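# Pull out the nearest yellow rod and lay its men flat

## Task

Take the yellow rod closest to the right arm and draw it outward until it stops, then turn it 90 degrees so its player figures are horizontal, and finish with neither arm in contact with that rod (a camera cable resting on it counts as contact).

## Robot and tools

Robot: two 6-joint arms with parallel grippers, left_arm and right_arm. In the scene frame the origin sits on the table surface halfway between the arms' nominal bases, +x points out over the table, +z up, and left_arm is on the +y side. Calibrated root-link places: left_arm (-0.028, +0.289, +0.027) m, right_arm (-0.040, -0.349, +0.007) m, both nearly unrotated. Each arm reports its hand pose (end_effector_position in metres, end_effector_quat_wxyz) in its own base frame; expect errors of a few centimetres, worse at long reach. end_effector_position is the point between the pads, roughly 1 cm short of the fingertips. Fingers point along the gripper's +z and open along its y.

A row is always 14 numbers in [-1, 1]: seven for left_arm, then seven for right_arm, even if one arm stays still. Each block of seven is, in this fixed order: wrist pitch (joint4), shoulder (joint2), wrist yaw (joint5), wrist roll (joint6), elbow (joint3), waist (joint1), then gripper opening. The six joint numbers are offsets, not poses: they count from the arm's Joint targets as they stood when the action (or move) began, not from the previous row, so repeating an offset in a new action moves further. Scale: 1.0 equals 2.224 rad for waist, shoulder and elbow, and 8.485 rad for the three wrist joints. Send 0 to keep an arm where its targets are. The opening number is absolute: +1 fully open, -1 closed; in between, the fingers go to where grip_measured reads that number. Sending 0 there commands a half opening, so resend the current command to leave a gripper alone.

Stated joint ranges (rad): waist -2.618 to 3.054, shoulder 0 to 3.142, elbow 0 to 3.142, wrist pitch -1.571 to 1.571, wrist yaw -1.571 to 1.571, wrist roll -2.094 to 2.094. Asking a joint more than 0.059 rad beyond an end gets the action refused for both arms; a refused first action voids the whole call. Targets are also held within 0.339 rad (big joints) or 2.2 rad (wrist joints) of the measured angle each step, and scaled back if they would put a gripper over 200 mm from where it is.

Tools:
execute_actions(actions, cameras): actions is a list of actions; each action is a list of up to 15 rows, one per 1/30 s step, and the last row repeats to fill 15 steps. An empty list just reports state and images. cameras picks images: omitted/null/["all"] for all, [] for none; valid names are cam_left_wrist and cam_right_wrist.
move(target, speed, blend, opening_speed, blocking, cameras): target is one 14-number row or a list of up to 15 rows, every row an offset from the same starting Joint targets. All joints travel together along joint-space paths (grippers trace curves), with no obstacle avoidance. speed in rad/s (0.01 to 12.57, default 0.5) limits the joint with the longest way; one value or one per target. blend (rad) rounds corners between listed targets. opening_speed (0.2 or more, scale units per second) ramps the gripper gradually; use a low value when closing on something. blocking=false returns early while the move continues. Result adds a move: line: done, off_target (resting more than 0.035 rad from target, e.g. blocked by contact), moving, held, or fault, and possibly limits=held. Done does not prove contact or its absence.
wait(seconds 0 to 10): lets time run with commands held. stop(): brakes a running move. zoom_image(camera, region [x0, y0, x1, y1] in pixels, top-left origin, at most 504x504): closer look at the latest image of a wrist camera. read_manual(section): licence texts only. finished_scene(scene): ends the current scene, giving its number; irreversible.

Result lines: Joint positions and Joint velocities per arm in the joint order above, followed by finger gap (m; 0.094 open). Joint targets are what the next offsets count from. Tool commands shows present gripper commands. grip_measured is the measured opening on the command scale (reads a little wide when empty; under a full squeeze a hard part reads narrower). Joint torques follow the same order; numbers 2, 5 and 6 wrap at ±28 N m. Actions also list joint positions at some steps. "joint sent to its limit" means a joint was stopped at its end; "joint command not followed" means the clearance check changed targets. MOTOR HOT and OVER-TEMPERATURE FAULT warn of heating; a fault folds that arm away for the rest of the scene.

Cameras: cam_left_wrist and cam_right_wrist, fisheye, 672x504, mounted on the hands; their calibrated poses are relative to the carrying arm's base, and while moving the picture may lag.

Avoid: fast impacts on the rod or table, shoving hard against the rod's end stop (back targets off past the measured positions once blocked), any collision or squeeze between the two arms or one gripper closing on the other's fingers, and letting go of the rod while it is still moving. Holding stretched poses or pushing at something unreachable heats motors. To finish, open the gripper well above grip_measured and withdraw so nothing, cable included, touches the rod.

Each tool is called as name(argument=value, ...) on one line, values as JSON.

## Session

execute_actions(actions=[])

Scene clock: 0.00 s.
left_arm: end_effector_position=(+0.4007, +0.0076, +0.1253) grip_measured=+1.000 end_effector_quat_wxyz=(+0.625, -0.028, +0.778, +0.057) | right_arm: end_effector_position=(+0.3999, -0.0295, +0.1148) grip_measured=+1.000 end_effector_quat_wxyz=(+0.608, +0.063, +0.791, -0.024)
Joint names: [wrist pitch, shoulder, wrist yaw, wrist roll, elbow, waist]
Joint positions: left_arm=[0.966 1.539 -0.191 0.014 0.356 -0.068 0.094] | right_arm=[0.914 1.54 0.071 0.059 0.363 -0.045 0.094]
Joint velocities: within noise
Joint torques (N m): no reading
Heat: left arm: 47 °C; right arm: 43 °C.
Joint targets: left_arm=[0.959 1.536 -0.192 0.014 0.359 -0.068] | right_arm=[0.904 1.537 0.071 0.060 0.366 -0.045]
Tool commands: left_gripper/opening=+1.0 right_gripper/opening=+1.0

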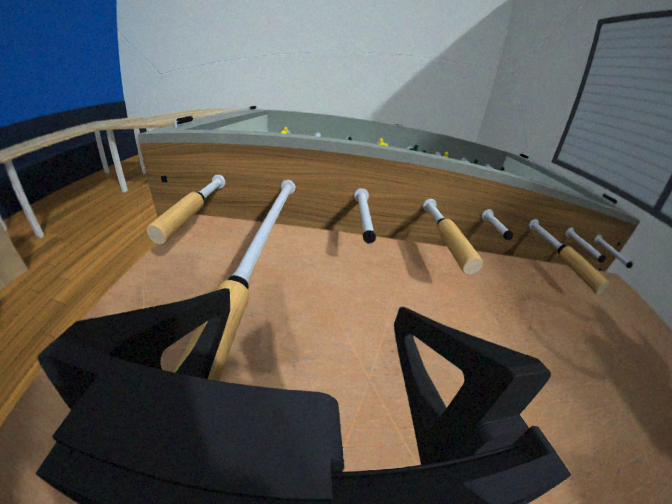

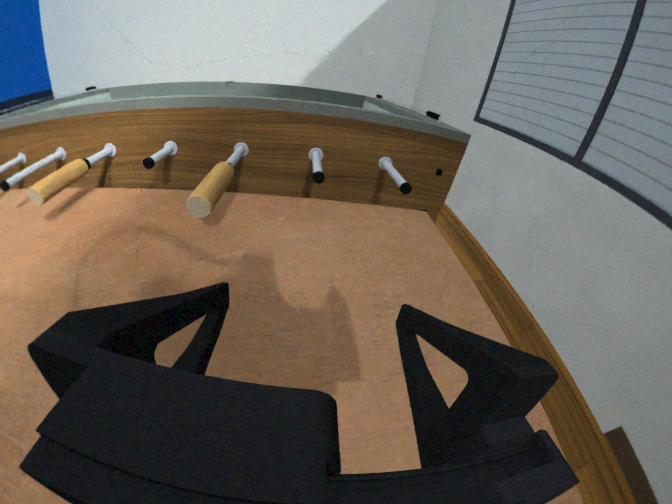

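zoom_image(camera="cam_left_wrist", region=[140, 90, 400, 285])

zoom_image(camera="cam_left_wrist", region=[380, 100, 640, 295])

zoom_image(camera="cam_right_wrist", region=[100, 70, 450, 230])

Scaled by 1.938 from the camera's 672x504 image, which has a finer 960x720 frame.

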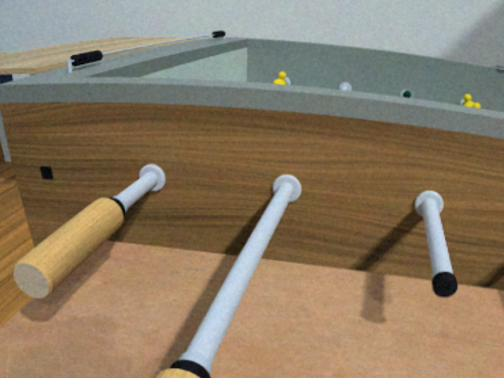

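Scaled by 1.938 from the camera's 672x504 image, which has a finer 960x720 frame.

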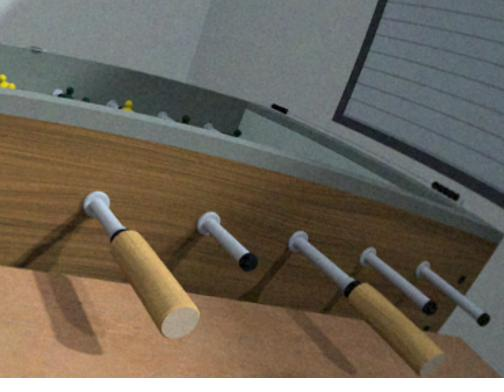

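Scaled by 1.440 from the camera's 672x504 image, which has a finer 960x720 frame.

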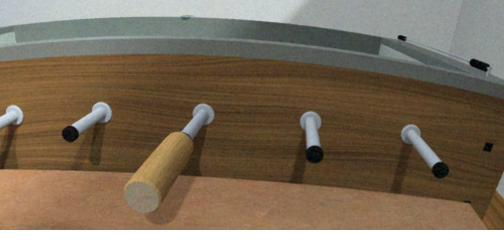

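move(target=[0,0,0,0,0,0,1,0.0619,0.2927,0.0271,-0.0071,0.1767,0.1556,1], speed=0.7)

Scene clock: 94.17 s.
left_arm: end_effector_position=(+0.4007, +0.0076, +0.1253) grip_measured=+1.000 end_effector_quat_wxyz=(+0.625, -0.028, +0.778, +0.057) | right_arm: end_effector_position=(+0.4954, +0.0997, +0.0956) grip_measured=+1.000 end_effector_quat_wxyz=(+0.698, -0.002, +0.716, -0.001)
Joint names: [wrist pitch, shoulder, wrist yaw, wrist roll, elbow, waist]
Joint positions: left_arm=[0.966 1.539 -0.191 0.014 0.356 -0.068 0.094] | right_arm=[1.408 2.172 0.3 0.004 0.738 0.301 0.094]
Joint velocities: within noise
Joint torques (N m): left_arm=[1.85 -6.38 -0.06 0.01 5.31 -0.06] | right_arm=[1.86 -7.08 0 -0.03 5.57 0.06]
Heat: left arm: 45 °C; right arm: 44 °C.
Joint targets: left_arm=[0.959 1.536 -0.192 0.014 0.359 -0.068] | right_arm=[1.429 2.188 0.301 0.000 0.759 0.301]
move: done
camera_calibration:
cam_right_wrist: T_world_to_cam=[[-0.0435248, -0.982087, 0.183333, 0.0926624], [-0.421187, -0.148364, -0.894757, 0.34162], [0.905929, -0.116161, -0.407185, -0.280568], [0, 0, 0, 1]] pos_world=[0.402094, 0.109095, 0.174436]

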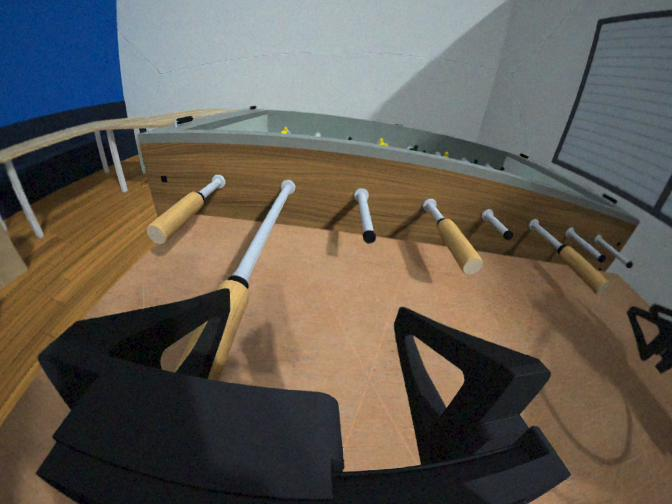

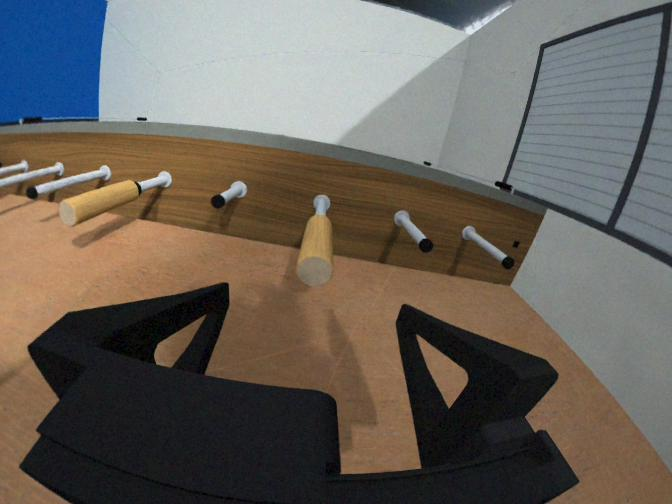

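move(target=[0,0,0,0,0,0,1,0.0053,0.0544,-0.0015,0.1851,0.0342,-0.0058,0.3], speed=1.2, cameras=["cam_right_wrist"])

Scene clock: 117.50 s.
left_arm: end_effector_position=(+0.4007, +0.0076, +0.1253) grip_measured=+1.000 end_effector_quat_wxyz=(+0.625, -0.028, +0.778, +0.057) | right_arm: end_effector_position=(+0.5108, +0.1027, +0.0740) grip_measured=+0.302 end_effector_quat_wxyz=(+0.497, +0.502, +0.509, +0.491)
Joint names: [wrist pitch, shoulder, wrist yaw, wrist roll, elbow, waist]
Joint positions: left_arm=[0.966 1.539 -0.191 0.014 0.356 -0.068 0.094] | right_arm=[1.445 2.287 0.295 1.565 0.817 0.296 0.061]
Joint velocities: within noise
Joint torques (N m): left_arm=[1.85 -6.32 -0.05 0.02 5.34 -0.06] | right_arm=[1.99 -7.24 -0.04 0.02 5.15 -0.7]
Heat: left arm: 45 °C; right arm: 45 °C.
Joint targets: left_arm=[0.959 1.536 -0.192 0.014 0.359 -0.068] | right_arm=[1.474 2.309 0.288 1.570 0.835 0.288]
move: done
camera_calibration:
cam_right_wrist: T_world_to_cam=[[-0.0721005, -0.190887, -0.97896, 0.119613], [-0.403025, 0.903392, -0.146469, 0.156548], [0.912345, 0.383985, -0.142067, -0.377104], [0, 0, 0, 1]] pos_world=[0.415765, 0.02621, 0.0864521]
Images, in order (width x height): cam_right_wrist 672x504.

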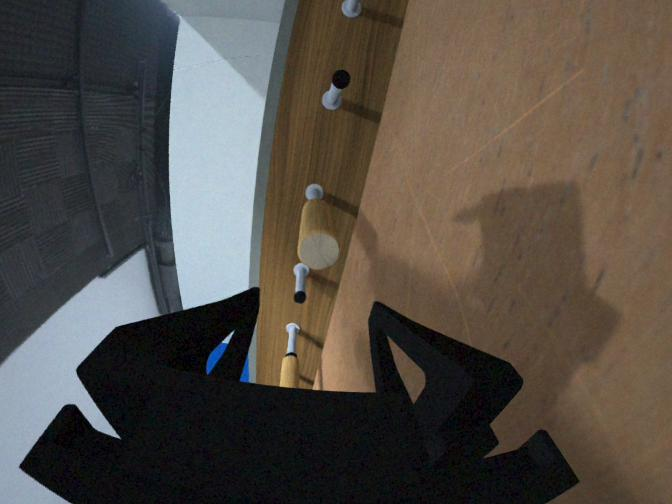

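move(target=[[0,0,0,0,0,0,1,-0.0205,0.0434,-0.0049,0,0.1216,-0.0185,0.3],[0,0,0,0,0,0,1,-0.0419,0.1,-0.0086,0,0.2598,-0.0326,0.3]], speed=0.4, blend=0.05, cameras=["cam_right_wrist"])

Scene clock: 130.80 s.
left_arm: end_effector_position=(+0.4007, +0.0076, +0.1253) grip_measured=+1.000 end_effector_quat_wxyz=(+0.625, -0.028, +0.778, +0.057) | right_arm: end_effector_position=(+0.6308, +0.1042, +0.0865) grip_measured=+0.302 end_effector_quat_wxyz=(+0.503, +0.496, +0.496, +0.506)
Joint names: [wrist pitch, shoulder, wrist yaw, wrist roll, elbow, waist]
Joint positions: left_arm=[0.966 1.539 -0.191 0.014 0.356 -0.068 0.094] | right_arm=[1.133 2.504 0.22 1.57 1.389 0.223 0.061]
Joint velocities: within noise
Joint torques (N m): left_arm=[1.84 -6.34 -0.05 0.01 5.39 -0.03] | right_arm=[1.6 -9.73 -0.01 0.01 7.34 -0.64]
Heat: left arm: 45 °C; right arm: 46 °C.
Joint targets: left_arm=[0.959 1.536 -0.192 0.014 0.359 -0.068] | right_arm=[1.119 2.532 0.215 1.570 1.413 0.216]
move: done
camera_calibration:
cam_right_wrist: T_world_to_cam=[[-0.0317106, -0.17517, -0.984027, 0.114018], [-0.398761, 0.904993, -0.14825, 0.202749], [0.916506, 0.387691, -0.0985488, -0.492148], [0, 0, 0, 1]] pos_world=[0.535521, 0.0272878, 0.093754]
Images, in order (width x height): cam_right_wrist 672x504.

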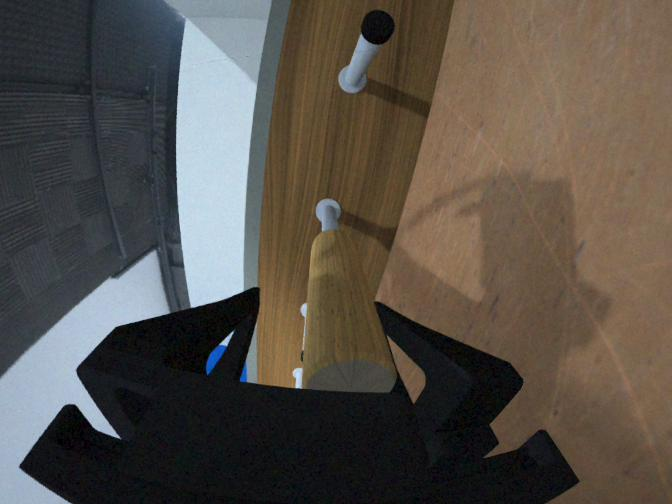

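move(target=[0,0,0,0,0,0,1,-0.0009,0.0162,0,0,0.0117,-0.0027,0.3], speed=0.2, cameras=["cam_right_wrist"])

Scene clock: 146.57 s.
left_arm: end_effector_position=(+0.4007, +0.0076, +0.1253) grip_measured=+1.000 end_effector_quat_wxyz=(+0.625, -0.028, +0.778, +0.057) | right_arm: end_effector_position=(+0.6343, +0.1013, +0.0701) grip_measured=+0.302 end_effector_quat_wxyz=(+0.499, +0.502, +0.501, +0.497)
Joint names: [wrist pitch, shoulder, wrist yaw, wrist roll, elbow, waist]
Joint positions: left_arm=[0.966 1.539 -0.191 0.014 0.356 -0.068 0.094] | right_arm=[1.123 2.542 0.22 1.57 1.413 0.217 0.061]
Joint velocities: within noise
Joint torques (N m): left_arm=[1.83 -6.41 -0.05 0.01 5.38 -0.05] | right_arm=[1.62 -9.96 -0.01 0 7.56 -0.66]
Heat: left arm: 45 °C; right arm: 46 °C.
Joint targets: left_arm=[0.959 1.536 -0.192 0.014 0.359 -0.068] | right_arm=[1.111 2.568 0.215 1.570 1.439 0.210]
move: done
camera_calibration:
cam_right_wrist: T_world_to_cam=[[-0.0556387, -0.179692, -0.982148, 0.113143], [-0.397692, 0.906263, -0.143279, 0.20311], [0.91583, 0.382621, -0.121885, -0.493286], [0, 0, 0, 1]] pos_world=[0.538837, 0.0250008, 0.0801001]
Images, in order (width x height): cam_right_wrist 672x504.

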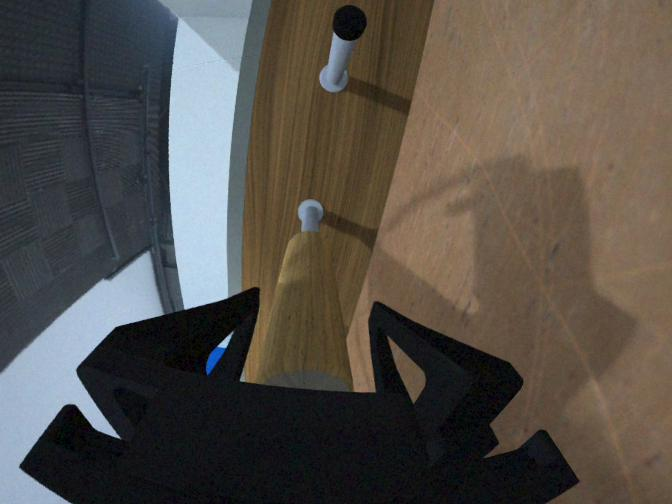

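move(target=[0,0,0,0,0,0,1,0,0,0,0,0,0,-0.5], opening_speed=0.6, cameras=["cam_right_wrist"])

Scene clock: 154.37 s.
left_arm: end_effector_position=(+0.4007, +0.0076, +0.1253) grip_measured=+1.000 end_effector_quat_wxyz=(+0.625, -0.028, +0.778, +0.057) | right_arm: end_effector_position=(+0.6355, +0.1016, +0.0746) grip_measured=-0.305 end_effector_quat_wxyz=(+0.502, +0.499, +0.497, +0.502)
Joint names: [wrist pitch, shoulder, wrist yaw, wrist roll, elbow, waist]
Joint positions: left_arm=[0.966 1.539 -0.191 0.014 0.356 -0.068 0.094] | right_arm=[1.131 2.542 0.22 1.571 1.419 0.217 0.033]
Joint velocities: within noise
Joint torques (N m): left_arm=[1.84 -6.32 -0.05 0.01 5.33 -0.05] | right_arm=[1.55 -10 -0.01 0 7.01 -0.65]
Heat: left arm: 45 °C; right arm: 46 °C.
Joint targets: left_arm=[0.959 1.536 -0.192 0.014 0.359 -0.068] | right_arm=[1.111 2.568 0.215 1.570 1.439 0.210]
move: done
camera_calibration:
cam_right_wrist: T_world_to_cam=[[-0.0421351, -0.176411, -0.983414, 0.108795], [-0.395721, 0.906739, -0.145702, 0.20294], [0.917404, 0.383018, -0.108015, -0.496105], [0, 0, 0, 1]] pos_world=[0.54002, 0.0251968, 0.0829719]
Images, in order (width x height): cam_right_wrist 672x504.

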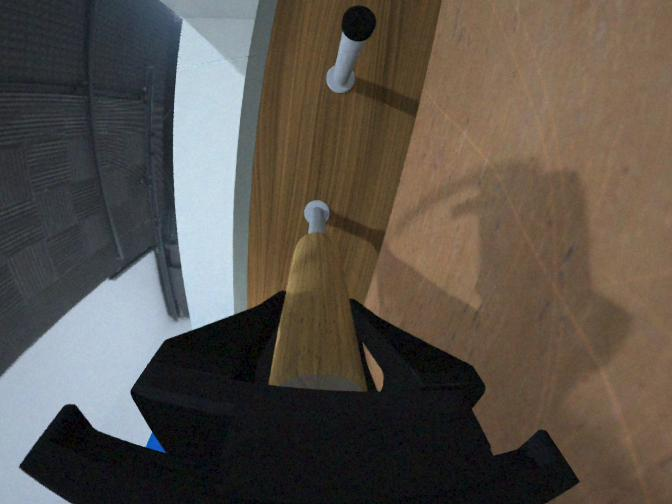

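move(target=[0,0,0,0,0,0,1,0,0,0,-0.1851,0,0,-0.5], speed=0.8, cameras=["cam_right_wrist"])

Scene clock: 165.10 s.
left_arm: end_effector_position=(+0.4007, +0.0076, +0.1253) grip_measured=+1.000 end_effector_quat_wxyz=(+0.625, -0.028, +0.778, +0.057) | right_arm: end_effector_position=(+0.6355, +0.0979, +0.0719) grip_measured=-0.306 end_effector_quat_wxyz=(+0.706, +0.015, +0.708, -0.001)
Joint names: [wrist pitch, shoulder, wrist yaw, wrist roll, elbow, waist]
Joint positions: left_arm=[0.966 1.539 -0.191 0.014 0.356 -0.068 0.094] | right_arm=[1.12 2.542 0.24 0.02 1.419 0.217 0.033]
Joint velocities: within noise
Joint torques (N m): left_arm=[1.83 -6.35 -0.04 0.02 5.3 -0.03] | right_arm=[1.65 -10 -0.23 -0.18 7.02 -0.65]
Heat: left arm: 45 °C; right arm: 46 °C.
Joint targets: left_arm=[0.959 1.536 -0.192 0.014 0.359 -0.068] | right_arm=[1.111 2.568 0.215 0.000 1.439 0.210]
move: done
camera_calibration:
cam_right_wrist: T_world_to_cam=[[-0.0711571, -0.98461, 0.159622, 0.120914], [-0.404524, -0.117791, -0.90691, 0.366487], [0.911755, -0.129104, -0.389917, -0.42096], [0, 0, 0, 1]] pos_world=[0.540669, 0.107874, 0.148931]
Images, in order (width x height): cam_right_wrist 672x504.

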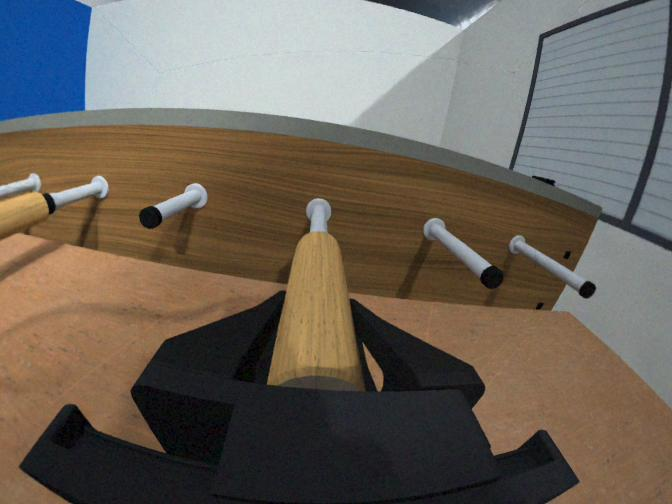

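move(target=[[0,0,0,0,0,0,1,0.0227,-0.0644,0.0038,0,-0.1522,0.0168,-0.5],[0,0,0,0,0,0,1,0.0217,-0.1226,0.0069,0.0022,-0.2379,0.0288,-0.5],[0,0,0,0,0,0,1,0.0174,-0.1695,0.0094,0.0044,-0.2955,0.0392,-0.5]], speed=0.3, blend=0.04, cameras=["cam_right_wrist"])

Scene clock: 223.57 s.
left_arm: end_effector_position=(+0.4007, +0.0076, +0.1253) grip_measured=+1.000 end_effector_quat_wxyz=(+0.625, -0.028, +0.778, +0.057) | right_arm: end_effector_position=(+0.5073, +0.0992, +0.0672) grip_measured=-0.306 end_effector_quat_wxyz=(+0.664, +0.005, +0.748, -0.004)
Joint names: [wrist pitch, shoulder, wrist yaw, wrist roll, elbow, waist]
Joint positions: left_arm=[0.966 1.539 -0.191 0.014 0.356 -0.068 0.094] | right_arm=[1.289 2.214 0.307 0.038 0.8 0.296 0.033]
Joint velocities: within noise
Joint torques (N m): left_arm=[1.84 -6.34 -0.04 0.02 5.33 -0.05] | right_arm=[1.46 -10.69 -0.07 0 2.74 0.16]
Heat: left arm: 44 °C; right arm: 45 °C.
Joint targets: left_arm=[0.959 1.536 -0.192 0.014 0.359 -0.068] | right_arm=[1.259 2.191 0.295 0.037 0.782 0.297]
move: done
camera_calibration:
cam_right_wrist: T_world_to_cam=[[-0.0410692, -0.982327, 0.182614, 0.0967695], [-0.505553, -0.137215, -0.851815, 0.360014], [0.861818, -0.127304, -0.490982, -0.273802], [0, 0, 0, 1]] pos_world=[0.421947, 0.109603, 0.154562]
Images, in order (width x height): cam_right_wrist 672x504.

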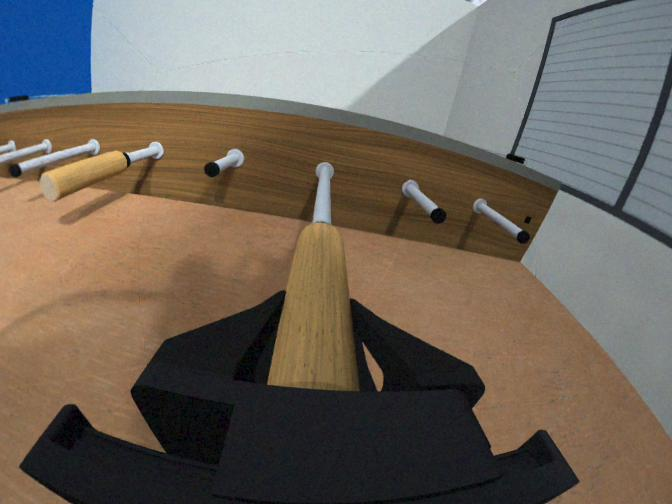

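move(target=[[0,0,0,0,0,0,1,-0.0088,-0.0584,0.0022,0.0025,-0.0562,0.0099,-0.5],[0,0,0,0,0,0,1,-0.0181,-0.1055,0.0045,0.0052,-0.095,0.0209,-0.5]], speed=0.25, blend=0.03, cameras=["cam_right_wrist"])

move(target=[0,0,0,0,0,0,1,-0.0110,-0.0498,0.0026,0.0029,-0.0347,0.0125,-0.5], speed=0.2, cameras=["cam_right_wrist"])

Scene clock: 240.70 s.
left_arm: end_effector_position=(+0.4007, +0.0076, +0.1253) grip_measured=+1.000 end_effector_quat_wxyz=(+0.625, -0.028, +0.778, +0.057) | right_arm: end_effector_position=(+0.4918, +0.1007, +0.0724) grip_measured=-0.308 end_effector_quat_wxyz=(+0.621, -0.003, +0.784, +0.004)
Joint names: [wrist pitch, shoulder, wrist yaw, wrist roll, elbow, waist]
Joint positions: left_arm=[0.966 1.539 -0.191 0.014 0.356 -0.068 0.094] | right_arm=[1.073 2.062 0.281 0.069 0.749 0.299 0.033]
Joint velocities: within noise
Joint torques (N m): left_arm=[1.83 -6.35 -0.04 0.01 5.29 -0.03] | right_arm=[2.02 -16.92 0.69 0.13 -8.94 4.03]
Heat: left arm: 44 °C; right arm: 45 °C.
Joint targets: left_arm=[0.959 1.536 -0.192 0.014 0.359 -0.068] | right_arm=[1.105 1.956 0.333 0.081 0.570 0.343]
move: off_target (right_arm); right_arm: the elbow is farthest, 0.178 rad from its target
camera_calibration:
cam_right_wrist: T_world_to_cam=[[0.00204205, -0.983098, 0.183066, 0.075483], [-0.593626, -0.148513, -0.790919, 0.39688], [0.804739, -0.107058, -0.583896, -0.224876], [0, 0, 0, 1]] pos_world=[0.416411, 0.109074, 0.168777]
Images, in order (width x height): cam_right_wrist 672x504.

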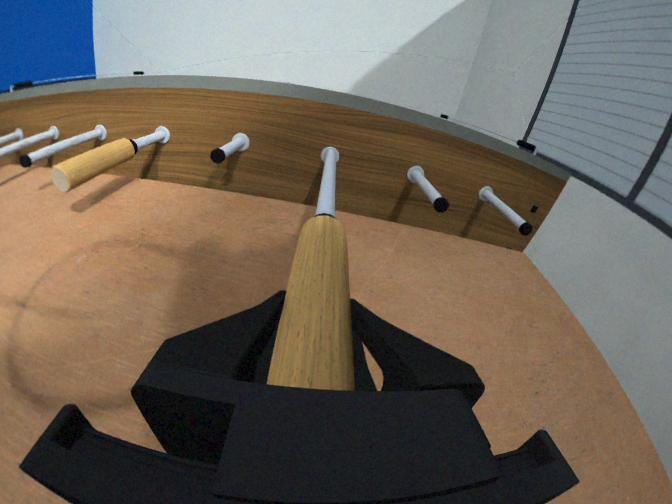

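Scene clock: 241.67 s.
left_arm: end_effector_position=(+0.4007, +0.0076, +0.1253) grip_measured=+1.000 end_effector_quat_wxyz=(+0.625, -0.028, +0.778, +0.057) | right_arm: end_effector_position=(+0.4822, +0.0993, +0.0785) grip_measured=-0.308 end_effector_quat_wxyz=(+0.606, +0.002, +0.795, +0.011)
Joint names: [wrist pitch, shoulder, wrist yaw, wrist roll, elbow, waist]
Joint positions: left_arm=[0.966 1.539 -0.191 0.014 0.356 -0.068 0.094] | right_arm=[0.986 1.984 0.271 0.097 0.721 0.298 0.033]
Joint velocities: within noise
Joint torques (N m): left_arm=[1.84 -6.35 -0.06 0.01 5.33 -0.06] | right_arm=[1.96 -19.34 1 0.16 -12.52 6.53]
Heat: left arm: 44 °C; right arm: 45 °C.
Joint targets: left_arm=[0.959 1.536 -0.192 0.014 0.359 -0.068] | right_arm=[1.012 1.845 0.355 0.106 0.493 0.371]
move: off_target (right_arm); right_arm: the elbow is farthest, 0.228 rad from its target
camera_calibration:
cam_right_wrist: T_world_to_cam=[[0.0106849, -0.986163, 0.165431, 0.0704737], [-0.622575, -0.136023, -0.770648, 0.406921], [0.782487, -0.094759, -0.615414, -0.201823], [0, 0, 0, 1]] pos_world=[0.41051, 0.105725, 0.177729]
Images, in order (width x height): cam_right_wrist 672x504.

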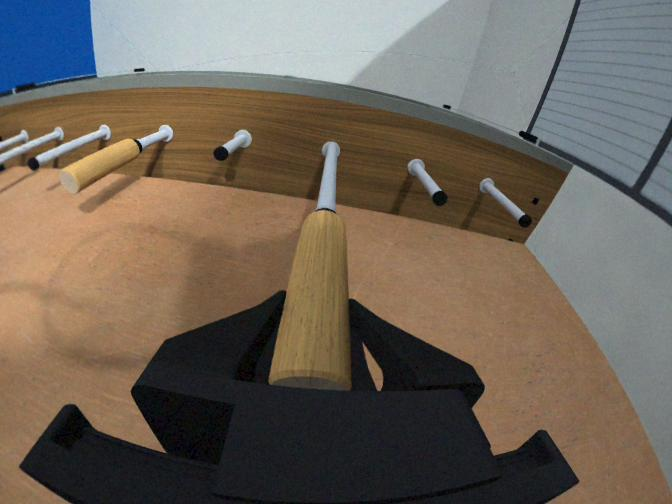

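move(target=[0,0,0,0,0,0,1,-0.0031,0.0625,-0.0099,0,0.1025,-0.0328,-0.5], speed=0.4, cameras=[])

move(target=[0,0,0,0,0,0,1,0,0,0,0,0,0,0.6], opening_speed=1.5, cameras=["cam_right_wrist"])

Scene clock: 252.20 s.
left_arm: end_effector_position=(+0.4007, +0.0076, +0.1253) grip_measured=+1.000 end_effector_quat_wxyz=(+0.625, -0.028, +0.778, +0.057) | right_arm: end_effector_position=(+0.4864, +0.1014, +0.0746) grip_measured=-0.308 end_effector_quat_wxyz=(+0.599, +0.003, +0.801, +0.014)
Joint names: [wrist pitch, shoulder, wrist yaw, wrist roll, elbow, waist]
Joint positions: left_arm=[0.966 1.539 -0.191 0.014 0.356 -0.068 0.094] | right_arm=[0.952 1.996 0.267 0.107 0.746 0.298 0.033]
Joint velocities: within noise
Joint torques (N m): left_arm=[1.83 -6.34 -0.04 0.01 5.34 -0.06] | right_arm=[2.01 -8.79 0.13 -0.01 3.08 0.02]
Heat: left arm: 44 °C; right arm: 50 °C.
Joint targets: left_arm=[0.959 1.536 -0.192 0.014 0.359 -0.068] | right_arm=[0.985 1.984 0.271 0.106 0.721 0.298]
move: done
No camera images: "cameras" was empty.

Scene clock: 253.17 s.
left_arm: end_effector_position=(+0.4007, +0.0076, +0.1253) grip_measured=+1.000 end_effector_quat_wxyz=(+0.625, -0.028, +0.778, +0.057) | right_arm: end_effector_position=(+0.4856, +0.1010, +0.0774) grip_measured=+0.598 end_effector_quat_wxyz=(+0.605, +0.005, +0.796, +0.015)
Joint names: [wrist pitch, shoulder, wrist yaw, wrist roll, elbow, waist]
Joint positions: left_arm=[0.966 1.539 -0.191 0.014 0.356 -0.068 0.094] | right_arm=[0.978 1.996 0.271 0.107 0.737 0.299 0.075]
Joint velocities: within noise
Joint torques (N m): left_arm=[1.86 -6.34 -0.04 0.01 5.33 -0.08] | right_arm=[1.78 -8.77 0.1 -0.01 3.7 -0.09]
Heat: left arm: 44 °C; right arm: 50 °C.
Joint targets: left_arm=[0.959 1.536 -0.192 0.014 0.359 -0.068] | right_arm=[0.985 1.984 0.271 0.106 0.721 0.298]
move: done
camera_calibration:
cam_right_wrist: T_world_to_cam=[[0.0102117, -0.987689, 0.156094, 0.0734545], [-0.624628, -0.1282, -0.770327, 0.408562], [0.780855, -0.0896345, -0.618248, -0.204479], [0, 0, 0, 1]] pos_world=[0.414118, 0.1066, 0.176842]
Images, in order (width x height): cam_right_wrist 672x504.

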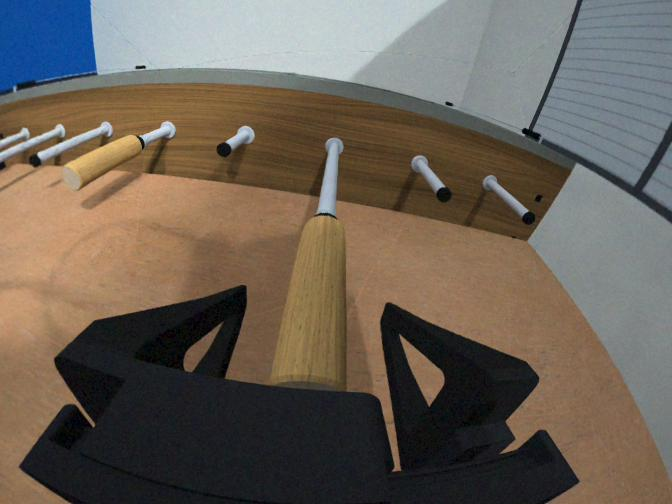

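move(target=[[0,0,0,0,0,0,1,0,-0.10,0,0,0,0,0.6],[0,0,0,0,0,0,1,-0.06,-0.25,0,0,0,0,0.6]], speed=0.6, blend=0.1, cameras=["cam_right_wrist"])

zoom_image(camera="cam_right_wrist", region=[150, 50, 500, 300])

Scene clock: 267.27 s.
left_arm: end_effector_position=(+0.4007, +0.0076, +0.1253) grip_measured=+1.000 end_effector_quat_wxyz=(+0.625, -0.028, +0.778, +0.057) | right_arm: end_effector_position=(+0.4409, +0.0871, +0.2125) grip_measured=+0.598 end_effector_quat_wxyz=(+0.626, +0.010, +0.779, +0.021)
Joint names: [wrist pitch, shoulder, wrist yaw, wrist roll, elbow, waist]
Joint positions: left_arm=[0.966 1.539 -0.191 0.014 0.356 -0.068 0.094] | right_arm=[0.485 1.442 0.271 0.107 0.732 0.299 0.075]
Joint velocities: within noise
Joint torques (N m): left_arm=[1.85 -6.39 -0.05 0.02 5.33 -0.08] | right_arm=[1.63 -6.13 0.08 -0.01 6.16 -0.06]
Heat: left arm: 43 °C; right arm: 47 °C.
Joint targets: left_arm=[0.959 1.536 -0.192 0.014 0.359 -0.068] | right_arm=[0.476 1.428 0.271 0.106 0.721 0.298]
move: done
camera_calibration:
cam_right_wrist: T_world_to_cam=[[0.00152964, -0.990122, 0.140199, 0.0465007], [-0.582402, -0.11485, -0.804747, 0.470575], [0.812899, -0.0804213, -0.576825, -0.111058], [0, 0, 0, 1]] pos_world=[0.364272, 0.0911556, 0.308113]
Images, in order (width x height): cam_right_wrist 672x504.

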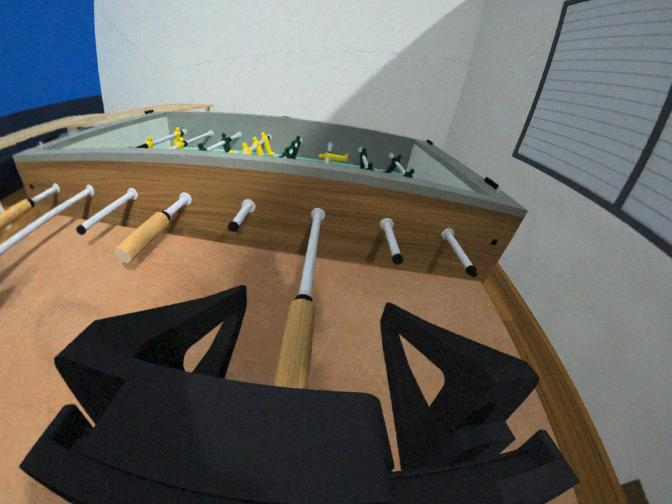

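Scaled by 1.440 from the camera's 672x504 image, which has a finer 960x720 frame.

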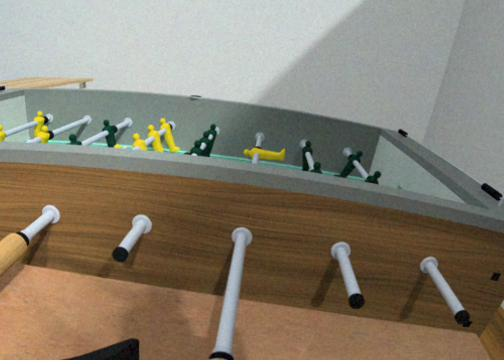

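finished_scene(scene=1)

The scene is finished: the task was done.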